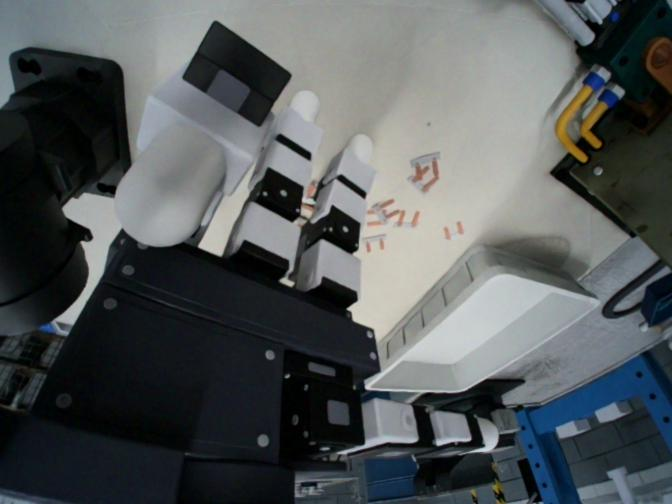

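Emit:
execute_actions(actions=[[[0,0,0,0,0,0,0.754,0,0.576,0.696,0.754,0,0.576,0.696,0.754,0,0.576,0.696,0.714,0.678,0.226,0.168,0.4,-0.6,0,0,0.006,0,0,0,0.59,0.05,0.43,0.624,0.59,-0.05,0.43,0.624,-0.068,0,-0.95,0.262,0.714,0.678,0.226,0.168,-0.3,-0.6]]])

Emit:
execute_actions(actions=[[[0,0,0,0,0,0,0.754,0,0.576,0.696,0.754,0,0.576,0.696,0.754,0,0.576,0.696,0.714,0.678,0.226,0.168,0.4,-0.6,0,0,0.005,0,0,0,0.59,0.05,0.43,0.624,0.59,-0.05,0.43,0.624,-0.068,0,-0.95,0.262,0.714,0.678,0.226,0.168,-0.3,-0.6]]])

Emit:
execute_actions(actions=[[[0,0,0,0,0,0,0.754,0,0.576,0.696,0.754,0,0.576,0.696,0.754,0,0.576,0.696,0.714,0.678,0.226,0.168,0.4,-0.6,0,0,0.005,0,0,0,0.59,0.05,0.43,0.624,0.59,-0.05,0.43,0.624,-0.068,0,-0.95,0.262,0.714,0.678,0.226,0.168,-0.3,-0.6]]])

Scene clock: 1293.03 s.
left_arm: end_effector_position=(+0.1422, +0.1643, +0.1632) hand_goal=(+0.754, +0.000, +0.576, +0.696, +0.754, +0.000, +0.576, +0.696, +0.754, +0.000, +0.576, +0.696, +0.714, +0.678, +0.226, +0.168) hand_measured=(+0.754, +0.000, +0.576, +0.696, +0.754, +0.000, +0.576, +0.696, +0.754, +0.000, +0.576, +0.696, +0.714, +0.678, +0.224, +0.168) hand_current_ma=(+0, +0, +0, +0, +0, +0, +0, +0, +0, +0, +0, +0, +0, +0, +0, +0) hand_state=(goal, goal, goal, goal, goal, goal, goal, goal, goal, goal, goal, goal, goal, goal, goal, goal) hand_current_limit=0.40 hand_speed=-0.60 end_effector_quat_wxyz=(-0.001, +0.805, +0.535, +0.255) | right_arm: end_effector_position=(+0.2181, +0.0908, +0.1156) hand_goal=(+0.590, +0.050, +0.430, +0.624, +0.590, -0.050, +0.430, +0.624, -0.068, +0.000, -0.950, +0.262, +0.714, +0.678, +0.226, +0.168) hand_measured=(+0.594, +0.048, +0.430, +0.622, +0.590, -0.054, +0.428, +0.622, -0.052, +0.002, -0.946, +0.264, +0.714, +0.678, +0.222, +0.168) hand_current_ma=(+7, -5, +0, -2, +0, -5, -3, -4, +46, +4, +9, +6, +1, -1, -11, -1) hand_state=(goal, goal, goal, goal, goal, goal, goal, goal, goal, goal, goal, goal, goal, goal, goal, goal) hand_current_limit=-0.30 hand_speed=-0.60 end_effector_quat_wxyz=(+0.000, +0.172, +0.985, +0.001)
Joint positions: left_arm=[1.642 0.544 0.461 -1.213 0.443 1.977] | right_arm=[0.11 0.763 0.556 -1.363 -0.002 -1.114]
Joint torques (N m): left_arm=[-0.26 0.44 10.56 0.87 0.53 -0.09] | right_arm=[0.97 -1.67 8.73 0.32 -0.07 0.16]
Heat: left arm: hottest elbow 51 °C; right arm: hottest elbow 45 °C.
Hand target: left_arm +0.1417, +0.1714, +0.1760; -0.014, +0.805, +0.531, +0.263 | right_arm +0.2188, +0.0931, +0.1124; +0.000, +0.171, +0.985, +0.000
Off the commanded pose: left_arm 0.015 m, 2 deg | right_arm 0.004 m, 0 deg.
Step readings (end_effector_position of left_arm | right_arm):
0: (+0.1422, +0.1643, +0.1632) | (+0.2179, +0.0908, +0.1189)
1: (+0.1422, +0.1643, +0.1632) | (+0.2179, +0.0908, +0.1189)
2: (+0.1422, +0.1643, +0.1632) | (+0.2181, +0.0908, +0.1190)
4: (+0.1422, +0.1643, +0.1632) | (+0.2186, +0.0909, +0.1185)
8: (+0.1422, +0.1643, +0.1632) | (+0.2181, +0.0908, +0.1164)
15: (+0.1422, +0.1643, +0.1632) | (+0.2180, +0.0908, +0.1156)

Scene clock: 1293.73 s.
left_arm: end_effector_position=(+0.1422, +0.1643, +0.1632) hand_goal=(+0.754, +0.000, +0.576, +0.696, +0.754, +0.000, +0.576, +0.696, +0.754, +0.000, +0.576, +0.696, +0.714, +0.678, +0.226, +0.168) hand_measured=(+0.754, +0.000, +0.576, +0.696, +0.754, +0.000, +0.576, +0.696, +0.754, +0.000, +0.576, +0.696, +0.714, +0.678, +0.224, +0.168) hand_current_ma=(+0, +0, +0, +0, +0, +0, +0, +0, +0, +0, +0, +0, +0, +0, +0, +0) hand_state=(goal, goal, goal, goal, goal, goal, goal, goal, goal, goal, goal, goal, goal, goal, goal, goal) hand_current_limit=0.40 hand_speed=-0.60 end_effector_quat_wxyz=(-0.001, +0.805, +0.535, +0.255) | right_arm: end_effector_position=(+0.2186, +0.0908, +0.1143) hand_goal=(+0.590, +0.050, +0.430, +0.624, +0.590, -0.050, +0.430, +0.624, -0.068, +0.000, -0.950, +0.262, +0.714, +0.678, +0.226, +0.168) hand_measured=(+0.594, +0.048, +0.430, +0.622, +0.590, -0.054, +0.428, +0.622, -0.052, +0.002, -0.946, +0.264, +0.714, +0.678, +0.222, +0.168) hand_current_ma=(+7, -5, +0, -2, -1, -5, -4, -4, +46, +4, +9, +6, +1, -1, -11, -1) hand_state=(goal, goal, goal, goal, goal, goal, goal, goal, goal, goal, goal, goal, goal, goal, goal, goal) hand_current_limit=-0.30 hand_speed=-0.60 end_effector_quat_wxyz=(+0.001, +0.172, +0.985, +0.001)
Joint positions: left_arm=[1.642 0.544 0.461 -1.213 0.443 1.977] | right_arm=[0.11 0.763 0.553 -1.357 -0.002 -1.114]
Joint torques (N m): left_arm=[-0.26 0.44 10.56 0.87 0.53 -0.09] | right_arm=[0.56 -0.79 8.5 0.46 -0.08 0.16]
Heat: left arm: hottest elbow 51 °C; right arm: hottest elbow 45 °C.
Hand target: left_arm +0.1417, +0.1714, +0.1760; -0.014, +0.805, +0.531, +0.263 | right_arm +0.2187, +0.0931, +0.1093; +0.000, +0.171, +0.985, +0.000
Off the commanded pose: left_arm 0.015 m, 2 deg | right_arm 0.005 m, 0 deg.
Step readings (end_effector_position of left_arm | right_arm):
0: (+0.1422, +0.1643, +0.1632) | (+0.2181, +0.0908, +0.1156)
1: (+0.1422, +0.1643, +0.1632) | (+0.2181, +0.0908, +0.1156)
2: (+0.1422, +0.1643, +0.1632) | (+0.2183, +0.0909, +0.1156)
4: (+0.1422, +0.1643, +0.1632) | (+0.2187, +0.0909, +0.1152)
8: (+0.1422, +0.1643, +0.1632) | (+0.2186, +0.0908, +0.1143)
15: (+0.1422, +0.1643, +0.1632) | (+0.2186, +0.0908, +0.1143)

Scene clock: 1294.43 s.
left_arm: end_effector_position=(+0.1422, +0.1643, +0.1632) hand_goal=(+0.754, +0.000, +0.576, +0.696, +0.754, +0.000, +0.576, +0.696, +0.754, +0.000, +0.576, +0.696, +0.714, +0.678, +0.226, +0.168) hand_measured=(+0.754, +0.000, +0.576, +0.696, +0.754, +0.000, +0.576, +0.696, +0.754, +0.000, +0.576, +0.696, +0.714, +0.678, +0.224, +0.168) hand_current_ma=(+0, +0, +0, +0, +0, +0, +0, +0, +0, +0, +0, +0, +0, +0, +0, +0) hand_state=(goal, goal, goal, goal, goal, goal, goal, goal, goal, goal, goal, goal, goal, goal, goal, goal) hand_current_limit=0.40 hand_speed=-0.60 end_effector_quat_wxyz=(-0.001, +0.805, +0.535, +0.255) | right_arm: end_effector_position=(+0.2193, +0.0906, +0.1141) hand_goal=(+0.590, +0.050, +0.430, +0.624, +0.590, -0.050, +0.430, +0.624, -0.068, +0.000, -0.950, +0.262, +0.714, +0.678, +0.226, +0.168) hand_measured=(+0.594, +0.048, +0.430, +0.622, +0.590, -0.062, +0.428, +0.622, -0.052, +0.002, -0.946, +0.264, +0.714, +0.678, +0.222, +0.168) hand_current_ma=(+7, -5, +0, -2, +0, -29, -4, -4, +46, +4, +9, +6, +1, -1, -11, -1) hand_state=(goal, goal, goal, goal, goal, goal, goal, goal, goal, goal, goal, goal, goal, goal, goal, goal) hand_current_limit=-0.30 hand_speed=-0.60 end_effector_quat_wxyz=(+0.003, +0.172, +0.985, +0.001)
Joint positions: left_arm=[1.642 0.544 0.461 -1.213 0.443 1.977] | right_arm=[0.11 0.763 0.552 -1.353 0 -1.114]
Joint torques (N m): left_arm=[-0.32 0.44 10.56 0.88 0.53 -0.09] | right_arm=[0.56 -1.14 8.17 0.84 -0.05 0.19]
Heat: left arm: hottest elbow 51 °C; right arm: hottest elbow 45 °C.
Hand target: left_arm +0.1417, +0.1714, +0.1760; -0.014, +0.805, +0.531, +0.263 | right_arm +0.2188, +0.0931, +0.1064; +0.000, +0.171, +0.985, +0.000
Off the commanded pose: left_arm 0.015 m, 2 deg | right_arm 0.008 m, 0 deg.
Step readings (end_effector_position of left_arm | right_arm):
0: (+0.1422, +0.1643, +0.1632) | (+0.2186, +0.0908, +0.1143)
1: (+0.1422, +0.1643, +0.1632) | (+0.2186, +0.0908, +0.1143)
2: (+0.1422, +0.1643, +0.1632) | (+0.2187, +0.0908, +0.1143)
4: (+0.1422, +0.1643, +0.1632) | (+0.2190, +0.0908, +0.1142)
8: (+0.1422, +0.1643, +0.1632) | (+0.2192, +0.0907, +0.1141)
15: (+0.1422, +0.1643, +0.1632) | (+0.2193, +0.0906, +0.1141)

Emit:
execute_actions(actions=[[[0,0,0,0,0,0,0.754,0,0.576,0.696,0.754,0,0.576,0.696,0.754,0,0.576,0.696,0.714,0.678,0.226,0.168,0.4,-0.6,0,0,-0.02,0,0.022,0,0.59,0.05,0.43,0.624,0.59,-0.05,0.43,0.624,-0.068,0,-0.95,0.262,0.714,0.678,0.226,0.168,-0.3,-0.6]]])

Emit:
execute_actions(actions=[[[0,0,0,0,0,0,0.754,0,0.576,0.696,0.754,0,0.576,0.696,0.754,0,0.576,0.696,0.714,0.678,0.226,0.168,0.4,-0.6,0,0,0.01,0,0,0,0.59,0.05,0.43,0.624,0.59,-0.05,0.43,0.624,-0.068,0,-0.95,0.262,0.714,0.678,0.226,0.168,-0.3,-0.6]]])

Emit:
execute_actions(actions=[[[0,0,0,0,0,0,0.754,0,0.576,0.696,0.754,0,0.576,0.696,0.754,0,0.576,0.696,0.714,0.678,0.226,0.168,0.4,-0.6,0,0,0.007,0,0,0,0.59,0.05,0.43,0.624,0.59,-0.05,0.43,0.624,-0.068,0,-0.95,0.262,0.714,0.678,0.226,0.168,-0.3,-0.6]]])

Scene clock: 1306.13 s.
left_arm: end_effector_position=(+0.1422, +0.1643, +0.1632) hand_goal=(+0.754, +0.000, +0.576, +0.696, +0.754, +0.000, +0.576, +0.696, +0.754, +0.000, +0.576, +0.696, +0.714, +0.678, +0.226, +0.168) hand_measured=(+0.754, +0.000, +0.576, +0.696, +0.754, +0.000, +0.576, +0.696, +0.754, +0.000, +0.576, +0.696, +0.714, +0.678, +0.224, +0.168) hand_current_ma=(+0, +0, +0, +0, +0, +0, +0, +0, +0, +0, +0, +0, +0, +0, +0, +0) hand_state=(goal, goal, goal, goal, goal, goal, goal, goal, goal, goal, goal, goal, goal, goal, goal, goal) hand_current_limit=0.40 hand_speed=-0.60 end_effector_quat_wxyz=(-0.001, +0.805, +0.535, +0.255) | right_arm: end_effector_position=(+0.2171, +0.0912, +0.1124) hand_goal=(+0.590, +0.050, +0.430, +0.624, +0.590, -0.050, +0.430, +0.624, -0.068, +0.000, -0.950, +0.262, +0.714, +0.678, +0.226, +0.168) hand_measured=(+0.592, +0.074, +0.428, +0.622, +0.592, -0.046, +0.428, +0.622, -0.052, +0.002, -0.946, +0.264, +0.714, +0.678, +0.222, +0.168) hand_current_ma=(+4, +64, -5, -2, +5, +8, -4, -4, +46, +4, +9, +6, +1, -1, -11, -1) hand_state=(goal, blocked, goal, goal, goal, goal, goal, goal, goal, goal, goal, goal, goal, goal, goal, goal) hand_current_limit=-0.30 hand_speed=-0.60 end_effector_quat_wxyz=(-0.024, +0.176, +0.984, +0.001)
Joint positions: left_arm=[1.642 0.544 0.461 -1.213 0.443 1.977] | right_arm=[0.103 0.802 0.568 -1.382 -0.015 -1.114]
Joint torques (N m): left_arm=[-0.26 0.44 10.56 0.87 0.53 -0.09] | right_arm=[-0.62 -0.26 11.15 -1.21 -0.62 -0.13]
Heat: left arm: hottest elbow 51 °C; right arm: hottest elbow 44 °C.
Hand target: left_arm +0.1417, +0.1714, +0.1760; -0.014, +0.805, +0.531, +0.263 | right_arm +0.2188, +0.0931, +0.1185; -0.034, +0.171, +0.985, +0.006
Off the commanded pose: left_arm 0.015 m, 2 deg | right_arm 0.006 m, 1 deg.
Step readings (end_effector_position of left_arm | right_arm):
0: (+0.1422, +0.1643, +0.1632) | (+0.2193, +0.0906, +0.1141)
1: (+0.1422, +0.1643, +0.1632) | (+0.2193, +0.0906, +0.1141)
2: (+0.1422, +0.1643, +0.1632) | (+0.2191, +0.0909, +0.1137)
4: (+0.1422, +0.1643, +0.1632) | (+0.2176, +0.0914, +0.1122)
8: (+0.1422, +0.1643, +0.1632) | (+0.2171, +0.0914, +0.1121)
15: (+0.1422, +0.1643, +0.1632) | (+0.2171, +0.0912, +0.1124)

Scene clock: 1306.83 s.
left_arm: end_effector_position=(+0.1422, +0.1643, +0.1632) hand_goal=(+0.754, +0.000, +0.576, +0.696, +0.754, +0.000, +0.576, +0.696, +0.754, +0.000, +0.576, +0.696, +0.714, +0.678, +0.226, +0.168) hand_measured=(+0.754, +0.000, +0.576, +0.696, +0.754, +0.000, +0.576, +0.696, +0.754, +0.000, +0.576, +0.696, +0.714, +0.678, +0.224, +0.168) hand_current_ma=(+0, +0, +0, +0, +0, +0, +0, +0, +0, +0, +0, +0, +0, +0, +0, +0) hand_state=(goal, goal, goal, goal, goal, goal, goal, goal, goal, goal, goal, goal, goal, goal, goal, goal) hand_current_limit=0.40 hand_speed=-0.60 end_effector_quat_wxyz=(-0.001, +0.805, +0.535, +0.255) | right_arm: end_effector_position=(+0.2171, +0.0912, +0.1122) hand_goal=(+0.590, +0.050, +0.430, +0.624, +0.590, -0.050, +0.430, +0.624, -0.068, +0.000, -0.950, +0.262, +0.714, +0.678, +0.226, +0.168) hand_measured=(+0.592, +0.074, +0.428, +0.622, +0.592, -0.046, +0.428, +0.622, -0.052, +0.002, -0.946, +0.264, +0.714, +0.678, +0.222, +0.168) hand_current_ma=(+4, +64, -6, -2, +5, +8, -4, -4, +46, +4, +9, +6, +1, -1, -11, -1) hand_state=(goal, blocked, goal, goal, goal, goal, goal, goal, goal, goal, goal, goal, goal, goal, goal, goal) hand_current_limit=-0.30 hand_speed=-0.60 end_effector_quat_wxyz=(-0.024, +0.176, +0.984, +0.001)
Joint positions: left_arm=[1.642 0.544 0.461 -1.213 0.443 1.977] | right_arm=[0.103 0.803 0.568 -1.382 -0.015 -1.114]
Joint torques (N m): left_arm=[-0.32 0.44 10.56 0.87 0.53 -0.09] | right_arm=[-1.38 -0.5 10.13 -0.23 -0.63 -0.11]
Heat: left arm: hottest elbow 51 °C; right arm: hottest elbow 45 °C.
Hand target: left_arm +0.1417, +0.1714, +0.1760; -0.014, +0.805, +0.531, +0.263 | right_arm +0.2184, +0.0932, +0.1125; -0.034, +0.171, +0.985, +0.006
Off the commanded pose: left_arm 0.015 m, 2 deg | right_arm 0.002 m, 1 deg.
Step readings (end_effector_position of left_arm | right_arm):
0: (+0.1422, +0.1643, +0.1632) | (+0.2171, +0.0912, +0.1124)
1: (+0.1422, +0.1643, +0.1632) | (+0.2171, +0.0912, +0.1124)
2: (+0.1422, +0.1643, +0.1632) | (+0.2171, +0.0912, +0.1124)
4: (+0.1422, +0.1643, +0.1632) | (+0.2171, +0.0912, +0.1123)
8: (+0.1422, +0.1643, +0.1632) | (+0.2171, +0.0912, +0.1122)
15: (+0.1422, +0.1643, +0.1632) | (+0.2171, +0.0912, +0.1122)

Scene clock: 1307.53 s.
left_arm: end_effector_position=(+0.1422, +0.1643, +0.1632) hand_goal=(+0.754, +0.000, +0.576, +0.696, +0.754, +0.000, +0.576, +0.696, +0.754, +0.000, +0.576, +0.696, +0.714, +0.678, +0.226, +0.168) hand_measured=(+0.754, +0.000, +0.576, +0.696, +0.754, +0.000, +0.576, +0.696, +0.754, +0.000, +0.576, +0.696, +0.714, +0.678, +0.224, +0.168) hand_current_ma=(+0, +0, +0, +0, +0, +0, +0, +0, +0, +0, +0, +0, +0, +0, +0, +0) hand_state=(goal, goal, goal, goal, goal, goal, goal, goal, goal, goal, goal, goal, goal, goal, goal, goal) hand_current_limit=0.40 hand_speed=-0.60 end_effector_quat_wxyz=(-0.001, +0.805, +0.535, +0.255) | right_arm: end_effector_position=(+0.2189, +0.0914, +0.1124) hand_goal=(+0.590, +0.050, +0.430, +0.624, +0.590, -0.050, +0.430, +0.624, -0.068, +0.000, -0.950, +0.262, +0.714, +0.678, +0.226, +0.168) hand_measured=(+0.592, +0.074, +0.428, +0.622, +0.592, -0.046, +0.428, +0.622, -0.052, +0.002, -0.946, +0.264, +0.714, +0.678, +0.222, +0.168) hand_current_ma=(+4, +64, -6, -2, +5, +8, -4, -4, +46, +4, +9, +6, +1, -1, -11, -1) hand_state=(goal, blocked, goal, goal, goal, goal, goal, goal, goal, goal, goal, goal, goal, goal, goal, goal) hand_current_limit=-0.30 hand_speed=-0.60 end_effector_quat_wxyz=(-0.021, +0.176, +0.984, +0.002)
Joint positions: left_arm=[1.642 0.544 0.461 -1.213 0.443 1.977] | right_arm=[0.103 0.803 0.568 -1.375 -0.015 -1.114]
Joint torques (N m): left_arm=[-0.26 0.44 10.56 0.87 0.53 -0.09] | right_arm=[-0.21 0.03 9.21 -0.06 -0.66 -0.14]
Heat: left arm: hottest elbow 51 °C; right arm: hottest elbow 45 °C.
Hand target: left_arm +0.1417, +0.1714, +0.1760; -0.014, +0.805, +0.531, +0.263 | right_arm +0.2181, +0.0933, +0.1083; -0.034, +0.171, +0.985, +0.006
Off the commanded pose: left_arm 0.015 m, 2 deg | right_arm 0.005 m, 2 deg.
Step readings (end_effector_position of left_arm | right_arm):
0: (+0.1422, +0.1643, +0.1632) | (+0.2171, +0.0912, +0.1122)
1: (+0.1422, +0.1643, +0.1632) | (+0.2171, +0.0912, +0.1122)
2: (+0.1422, +0.1643, +0.1632) | (+0.2172, +0.0913, +0.1122)
4: (+0.1422, +0.1643, +0.1632) | (+0.2177, +0.0913, +0.1122)
8: (+0.1422, +0.1643, +0.1632) | (+0.2187, +0.0914, +0.1123)
15: (+0.1422, +0.1643, +0.1632) | (+0.2189, +0.0914, +0.1124)

Emit:
zoom_image(camera="cam_right_wrist", region=[230, 80, 480, 280])

Scaled by 2.016 from the camera's 672x504 image, which has a finer 960x720 frame.
This view is cut from an older image: the scene may have changed since it was taken.

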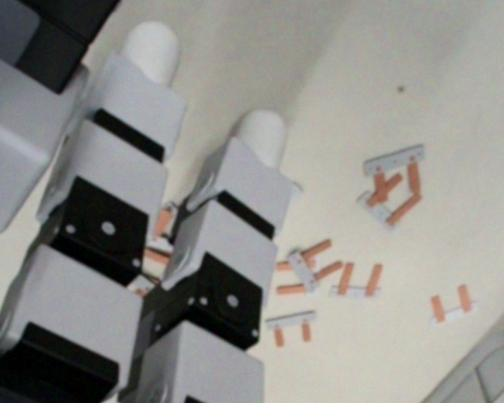

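Emit:
execute_actions(actions=[[[0,0,0,0,0,0,0.754,0,0.576,0.696,0.754,0,0.576,0.696,0.754,0,0.576,0.696,0.714,0.678,0.226,0.168,0.4,-0.6,0,0.1,-0.2,0,-0.005,0,0.59,0.05,0.43,0.624,0.59,-0.05,0.43,0.624,-0.068,0,-0.95,0.262,0.714,0.678,0.226,0.168,-0.3,-0.6]]], cameras=["cam_right_wrist"])

Scene clock: 1339.13 s.
left_arm: end_effector_position=(+0.1422, +0.1643, +0.1632) hand_goal=(+0.754, +0.000, +0.576, +0.696, +0.754, +0.000, +0.576, +0.696, +0.754, +0.000, +0.576, +0.696, +0.714, +0.678, +0.226, +0.168) hand_measured=(+0.754, +0.000, +0.576, +0.696, +0.754, +0.000, +0.576, +0.696, +0.754, +0.000, +0.576, +0.696, +0.714, +0.678, +0.224, +0.168) hand_current_ma=(+0, +0, +0, +0, +0, +0, +0, +0, +0, +0, +0, +0, +0, +0, +0, +0) hand_state=(goal, goal, goal, goal, goal, goal, goal, goal, goal, goal, goal, goal, goal, goal, goal, goal) hand_current_limit=0.40 hand_speed=-0.60 end_effector_quat_wxyz=(-0.001, +0.805, +0.535, +0.255) | right_arm: end_effector_position=(+0.2352, +0.1407, +0.2049) hand_goal=(+0.590, +0.050, +0.430, +0.624, +0.590, -0.050, +0.430, +0.624, -0.068, +0.000, -0.950, +0.262, +0.714, +0.678, +0.226, +0.168) hand_measured=(+0.592, +0.052, +0.428, +0.622, +0.592, -0.046, +0.428, +0.622, -0.054, +0.002, -0.946, +0.264, +0.714, +0.678, +0.222, +0.168) hand_current_ma=(+5, +4, -2, -2, +5, +5, -3, -4, +43, +4, +8, +5, +1, -1, -12, -1) hand_state=(goal, goal, goal, goal, goal, goal, goal, goal, goal, goal, goal, goal, goal, goal, goal, goal) hand_current_limit=-0.30 hand_speed=-0.60 end_effector_quat_wxyz=(-0.045, +0.171, +0.984, -0.003)
Joint positions: left_arm=[1.642 0.544 0.461 -1.213 0.443 1.977] | right_arm=[0.322 0.889 0.857 -1.621 -0.038 -0.906]
Joint torques (N m): left_arm=[-0.26 0.5 10.56 0.87 0.53 -0.09] | right_arm=[0.32 -3.66 14.37 -0.75 -0.04 0.2]
Heat: left arm: hottest elbow 51 °C; right arm: hottest elbow 46 °C.
Hand target: left_arm +0.1417, +0.1714, +0.1760; -0.014, +0.805, +0.531, +0.263 | right_arm +0.2459, +0.1470, +0.2279; -0.026, +0.171, +0.985, +0.005
Off the commanded pose: left_arm 0.015 m, 2 deg | right_arm 0.026 m, 2 deg.
Step readings (end_effector_position of left_arm | right_arm):
0: (+0.1422, +0.1643, +0.1632) | (+0.2189, +0.0914, +0.1124)
1: (+0.1422, +0.1643, +0.1632) | (+0.2192, +0.0916, +0.1129)
2: (+0.1422, +0.1643, +0.1632) | (+0.2189, +0.0930, +0.1159)
4: (+0.1422, +0.1643, +0.1632) | (+0.2146, +0.1051, +0.1287)
8: (+0.1422, +0.1643, +0.1632) | (+0.2234, +0.1330, +0.1742)
15: (+0.1422, +0.1643, +0.1632) | (+0.2353, +0.1430, +0.2117)
Images, in order (width x height): cam_right_wrist 672x504.

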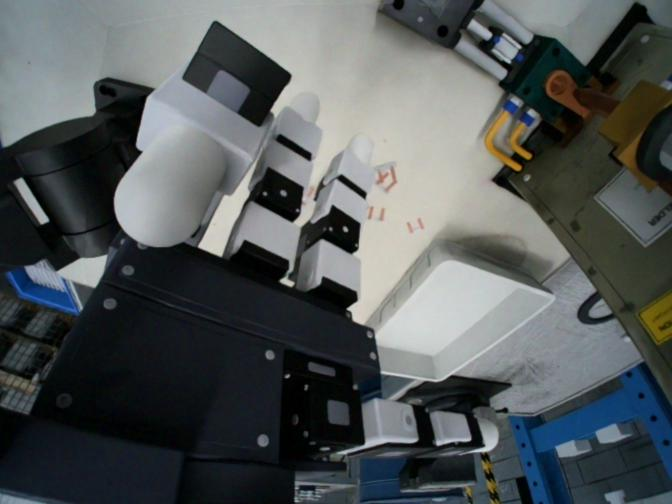

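Emit:
execute_actions(actions=[[[0,0,0,0,0,0,0.754,0,0.576,0.696,0.754,0,0.576,0.696,0.754,0,0.576,0.696,0.714,0.678,0.226,0.168,0.4,-0.6,0,0.1,0,0,0,0,-0.068,0,-0.95,0.262,-0.068,0,-0.95,0.262,-0.068,0,-0.95,0.262,0.714,0.678,0.226,0.168,0.4,0]]])

Emit:
execute_actions(actions=[[[0,0,0,0,0,0,0.754,0,0.576,0.696,0.754,0,0.576,0.696,0.754,0,0.576,0.696,0.714,0.678,0.226,0.168,0.4,-0.6,0,0.0,0,0,0,0,-0.068,0,-0.95,0.262,-0.068,0,-0.95,0.262,-0.068,0,-0.95,0.262,0.714,0.678,0.226,0.168,0.4,0]]], cameras=["cam_right_wrist", "cam_high"])

Scene clock: 1355.37 s.
left_arm: end_effector_position=(+0.1422, +0.1643, +0.1632) hand_goal=(+0.754, +0.000, +0.576, +0.696, +0.754, +0.000, +0.576, +0.696, +0.754, +0.000, +0.576, +0.696, +0.714, +0.678, +0.226, +0.168) hand_measured=(+0.754, +0.000, +0.576, +0.696, +0.754, +0.000, +0.576, +0.696, +0.754, +0.000, +0.576, +0.696, +0.714, +0.678, +0.224, +0.168) hand_current_ma=(+0, +0, +0, +0, +0, +0, +0, +0, +0, +0, +0, +0, +0, +0, +0, +0) hand_state=(goal, goal, goal, goal, goal, goal, goal, goal, goal, goal, goal, goal, goal, goal, goal, goal) hand_current_limit=0.40 hand_speed=-0.60 end_effector_quat_wxyz=(-0.001, +0.805, +0.535, +0.255) | right_arm: end_effector_position=(+0.2493, +0.1912, +0.2028) hand_goal=(-0.068, +0.000, -0.950, +0.262, -0.068, +0.000, -0.950, +0.262, -0.068, +0.000, -0.950, +0.262, +0.714, +0.678, +0.226, +0.168) hand_measured=(-0.054, +0.002, -0.946, +0.264, -0.054, -0.004, -0.946, +0.264, -0.054, +0.002, -0.946, +0.264, +0.714, +0.678, +0.222, +0.168) hand_current_ma=(+43, +5, +8, +5, +42, -5, +11, +6, +43, +4, +8, +5, +1, -1, -12, -1) hand_state=(goal, goal, goal, goal, goal, goal, goal, goal, goal, goal, goal, goal, goal, goal, goal, goal) hand_current_limit=0.40 hand_speed=0.00 end_effector_quat_wxyz=(-0.052, +0.171, +0.984, -0.013)
Joint positions: left_arm=[1.642 0.544 0.461 -1.213 0.443 1.977] | right_arm=[0.506 1.003 0.92 -1.585 -0.045 -0.722]
Joint torques (N m): left_arm=[-0.26 0.44 10.56 0.87 0.53 -0.09] | right_arm=[0.15 -4.13 14.87 0.16 -0.1 0.19]
Heat: left arm: hottest elbow 51 °C; right arm: hottest elbow 49 °C.
Hand target: left_arm +0.1417, +0.1714, +0.1760; -0.014, +0.805, +0.531, +0.263 | right_arm +0.2662, +0.2035, +0.2280; -0.026, +0.171, +0.985, +0.005
Off the commanded pose: left_arm 0.015 m, 2 deg | right_arm 0.033 m, 4 deg.
Step readings (end_effector_position of left_arm | right_arm):
0: (+0.1422, +0.1643, +0.1632) | (+0.2353, +0.1406, +0.2049)
1: (+0.1422, +0.1643, +0.1632) | (+0.2353, +0.1408, +0.2048)
2: (+0.1422, +0.1643, +0.1632) | (+0.2355, +0.1422, +0.2046)
4: (+0.1422, +0.1643, +0.1632) | (+0.2349, +0.1539, +0.2049)
8: (+0.1422, +0.1643, +0.1632) | (+0.2382, +0.1863, +0.2048)
15: (+0.1422, +0.1643, +0.1632) | (+0.2479, +0.1921, +0.2030)

Scene clock: 1356.07 s.
left_arm: end_effector_position=(+0.1422, +0.1643, +0.1632) hand_goal=(+0.754, +0.000, +0.576, +0.696, +0.754, +0.000, +0.576, +0.696, +0.754, +0.000, +0.576, +0.696, +0.714, +0.678, +0.226, +0.168) hand_measured=(+0.754, +0.000, +0.576, +0.696, +0.754, +0.000, +0.576, +0.696, +0.754, +0.000, +0.576, +0.696, +0.714, +0.678, +0.224, +0.168) hand_current_ma=(+0, +0, +0, +0, +0, +0, +0, +0, +0, +0, +0, +0, +0, +0, +0, +0) hand_state=(goal, goal, goal, goal, goal, goal, goal, goal, goal, goal, goal, goal, goal, goal, goal, goal) hand_current_limit=0.40 hand_speed=-0.60 end_effector_quat_wxyz=(-0.001, +0.805, +0.535, +0.255) | right_arm: end_effector_position=(+0.2494, +0.1911, +0.2027) hand_goal=(-0.068, +0.000, -0.950, +0.262, -0.068, +0.000, -0.950, +0.262, -0.068, +0.000, -0.950, +0.262, +0.714, +0.678, +0.226, +0.168) hand_measured=(-0.054, +0.002, -0.946, +0.264, -0.054, -0.004, -0.946, +0.264, -0.054, +0.002, -0.946, +0.264, +0.714, +0.678, +0.222, +0.168) hand_current_ma=(+43, +5, +8, +5, +42, -5, +11, +6, +43, +4, +8, +5, +1, -1, -12, -1) hand_state=(goal, goal, goal, goal, goal, goal, goal, goal, goal, goal, goal, goal, goal, goal, goal, goal) hand_current_limit=0.40 hand_speed=0.00 end_effector_quat_wxyz=(-0.051, +0.172, +0.984, -0.013)
Joint positions: left_arm=[1.642 0.544 0.461 -1.213 0.443 1.977] | right_arm=[0.506 1.003 0.92 -1.585 -0.044 -0.721]
Joint torques (N m): left_arm=[-0.26 0.44 10.56 0.87 0.53 -0.09] | right_arm=[1.32 -4.78 14.84 0.25 -0.07 0.12]
Heat: left arm: hottest elbow 51 °C; right arm: hottest elbow 49 °C.
Hand target: left_arm +0.1417, +0.1714, +0.1760; -0.014, +0.805, +0.531, +0.263 | right_arm +0.2662, +0.2035, +0.2280; -0.026, +0.171, +0.985, +0.005
Off the commanded pose: left_arm 0.015 m, 2 deg | right_arm 0.033 m, 4 deg.
Step readings (end_effector_position of left_arm | right_arm):
0: (+0.1422, +0.1643, +0.1632) | (+0.2493, +0.1912, +0.2028)
1: (+0.1422, +0.1643, +0.1632) | (+0.2494, +0.1911, +0.2028)
2: (+0.1422, +0.1643, +0.1632) | (+0.2494, +0.1911, +0.2028)
4: (+0.1422, +0.1643, +0.1632) | (+0.2494, +0.1911, +0.2027)
8: (+0.1422, +0.1643, +0.1632) | (+0.2494, +0.1911, +0.2027)
15: (+0.1422, +0.1643, +0.1632) | (+0.2494, +0.1911, +0.2027)
Images, in order (width x height): cam_high 504x504, cam_right_wrist 672x504.

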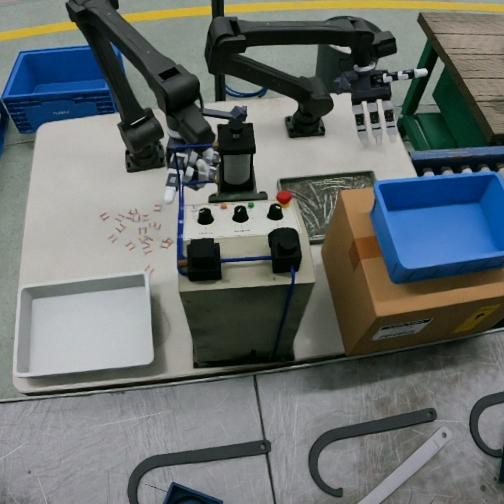

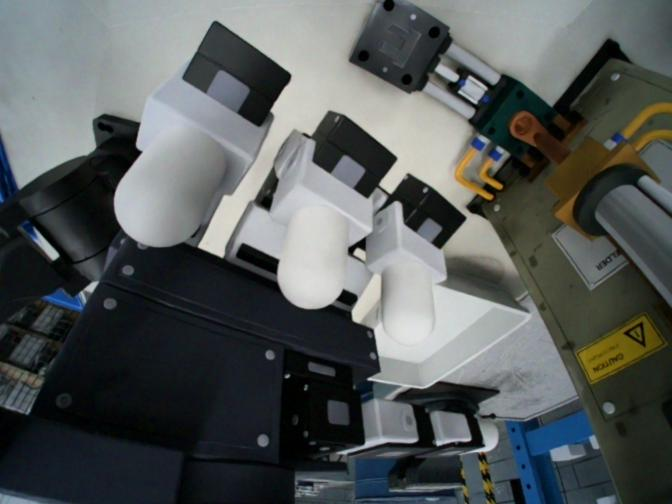

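Emit:
zoom_image(camera="cam_high", region=[95, 190, 185, 280])

Emit:
zoom_image(camera="cam_right_wrist", region=[340, 0, 480, 120])

Scaled by 5.600 from the camera's 504x504 image, which has a finer 720x720 frame.

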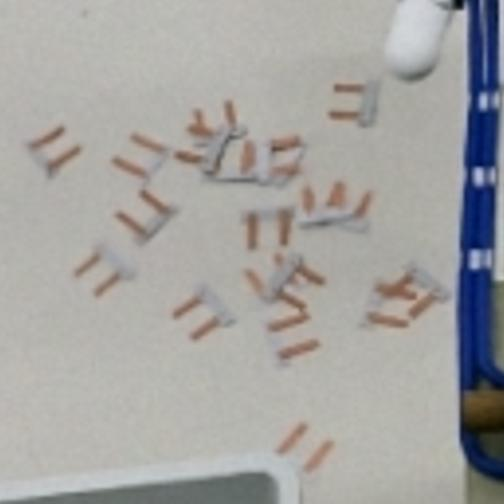

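Scaled by 3.600 from the camera's 672x504 image, which has a finer 960x720 frame.

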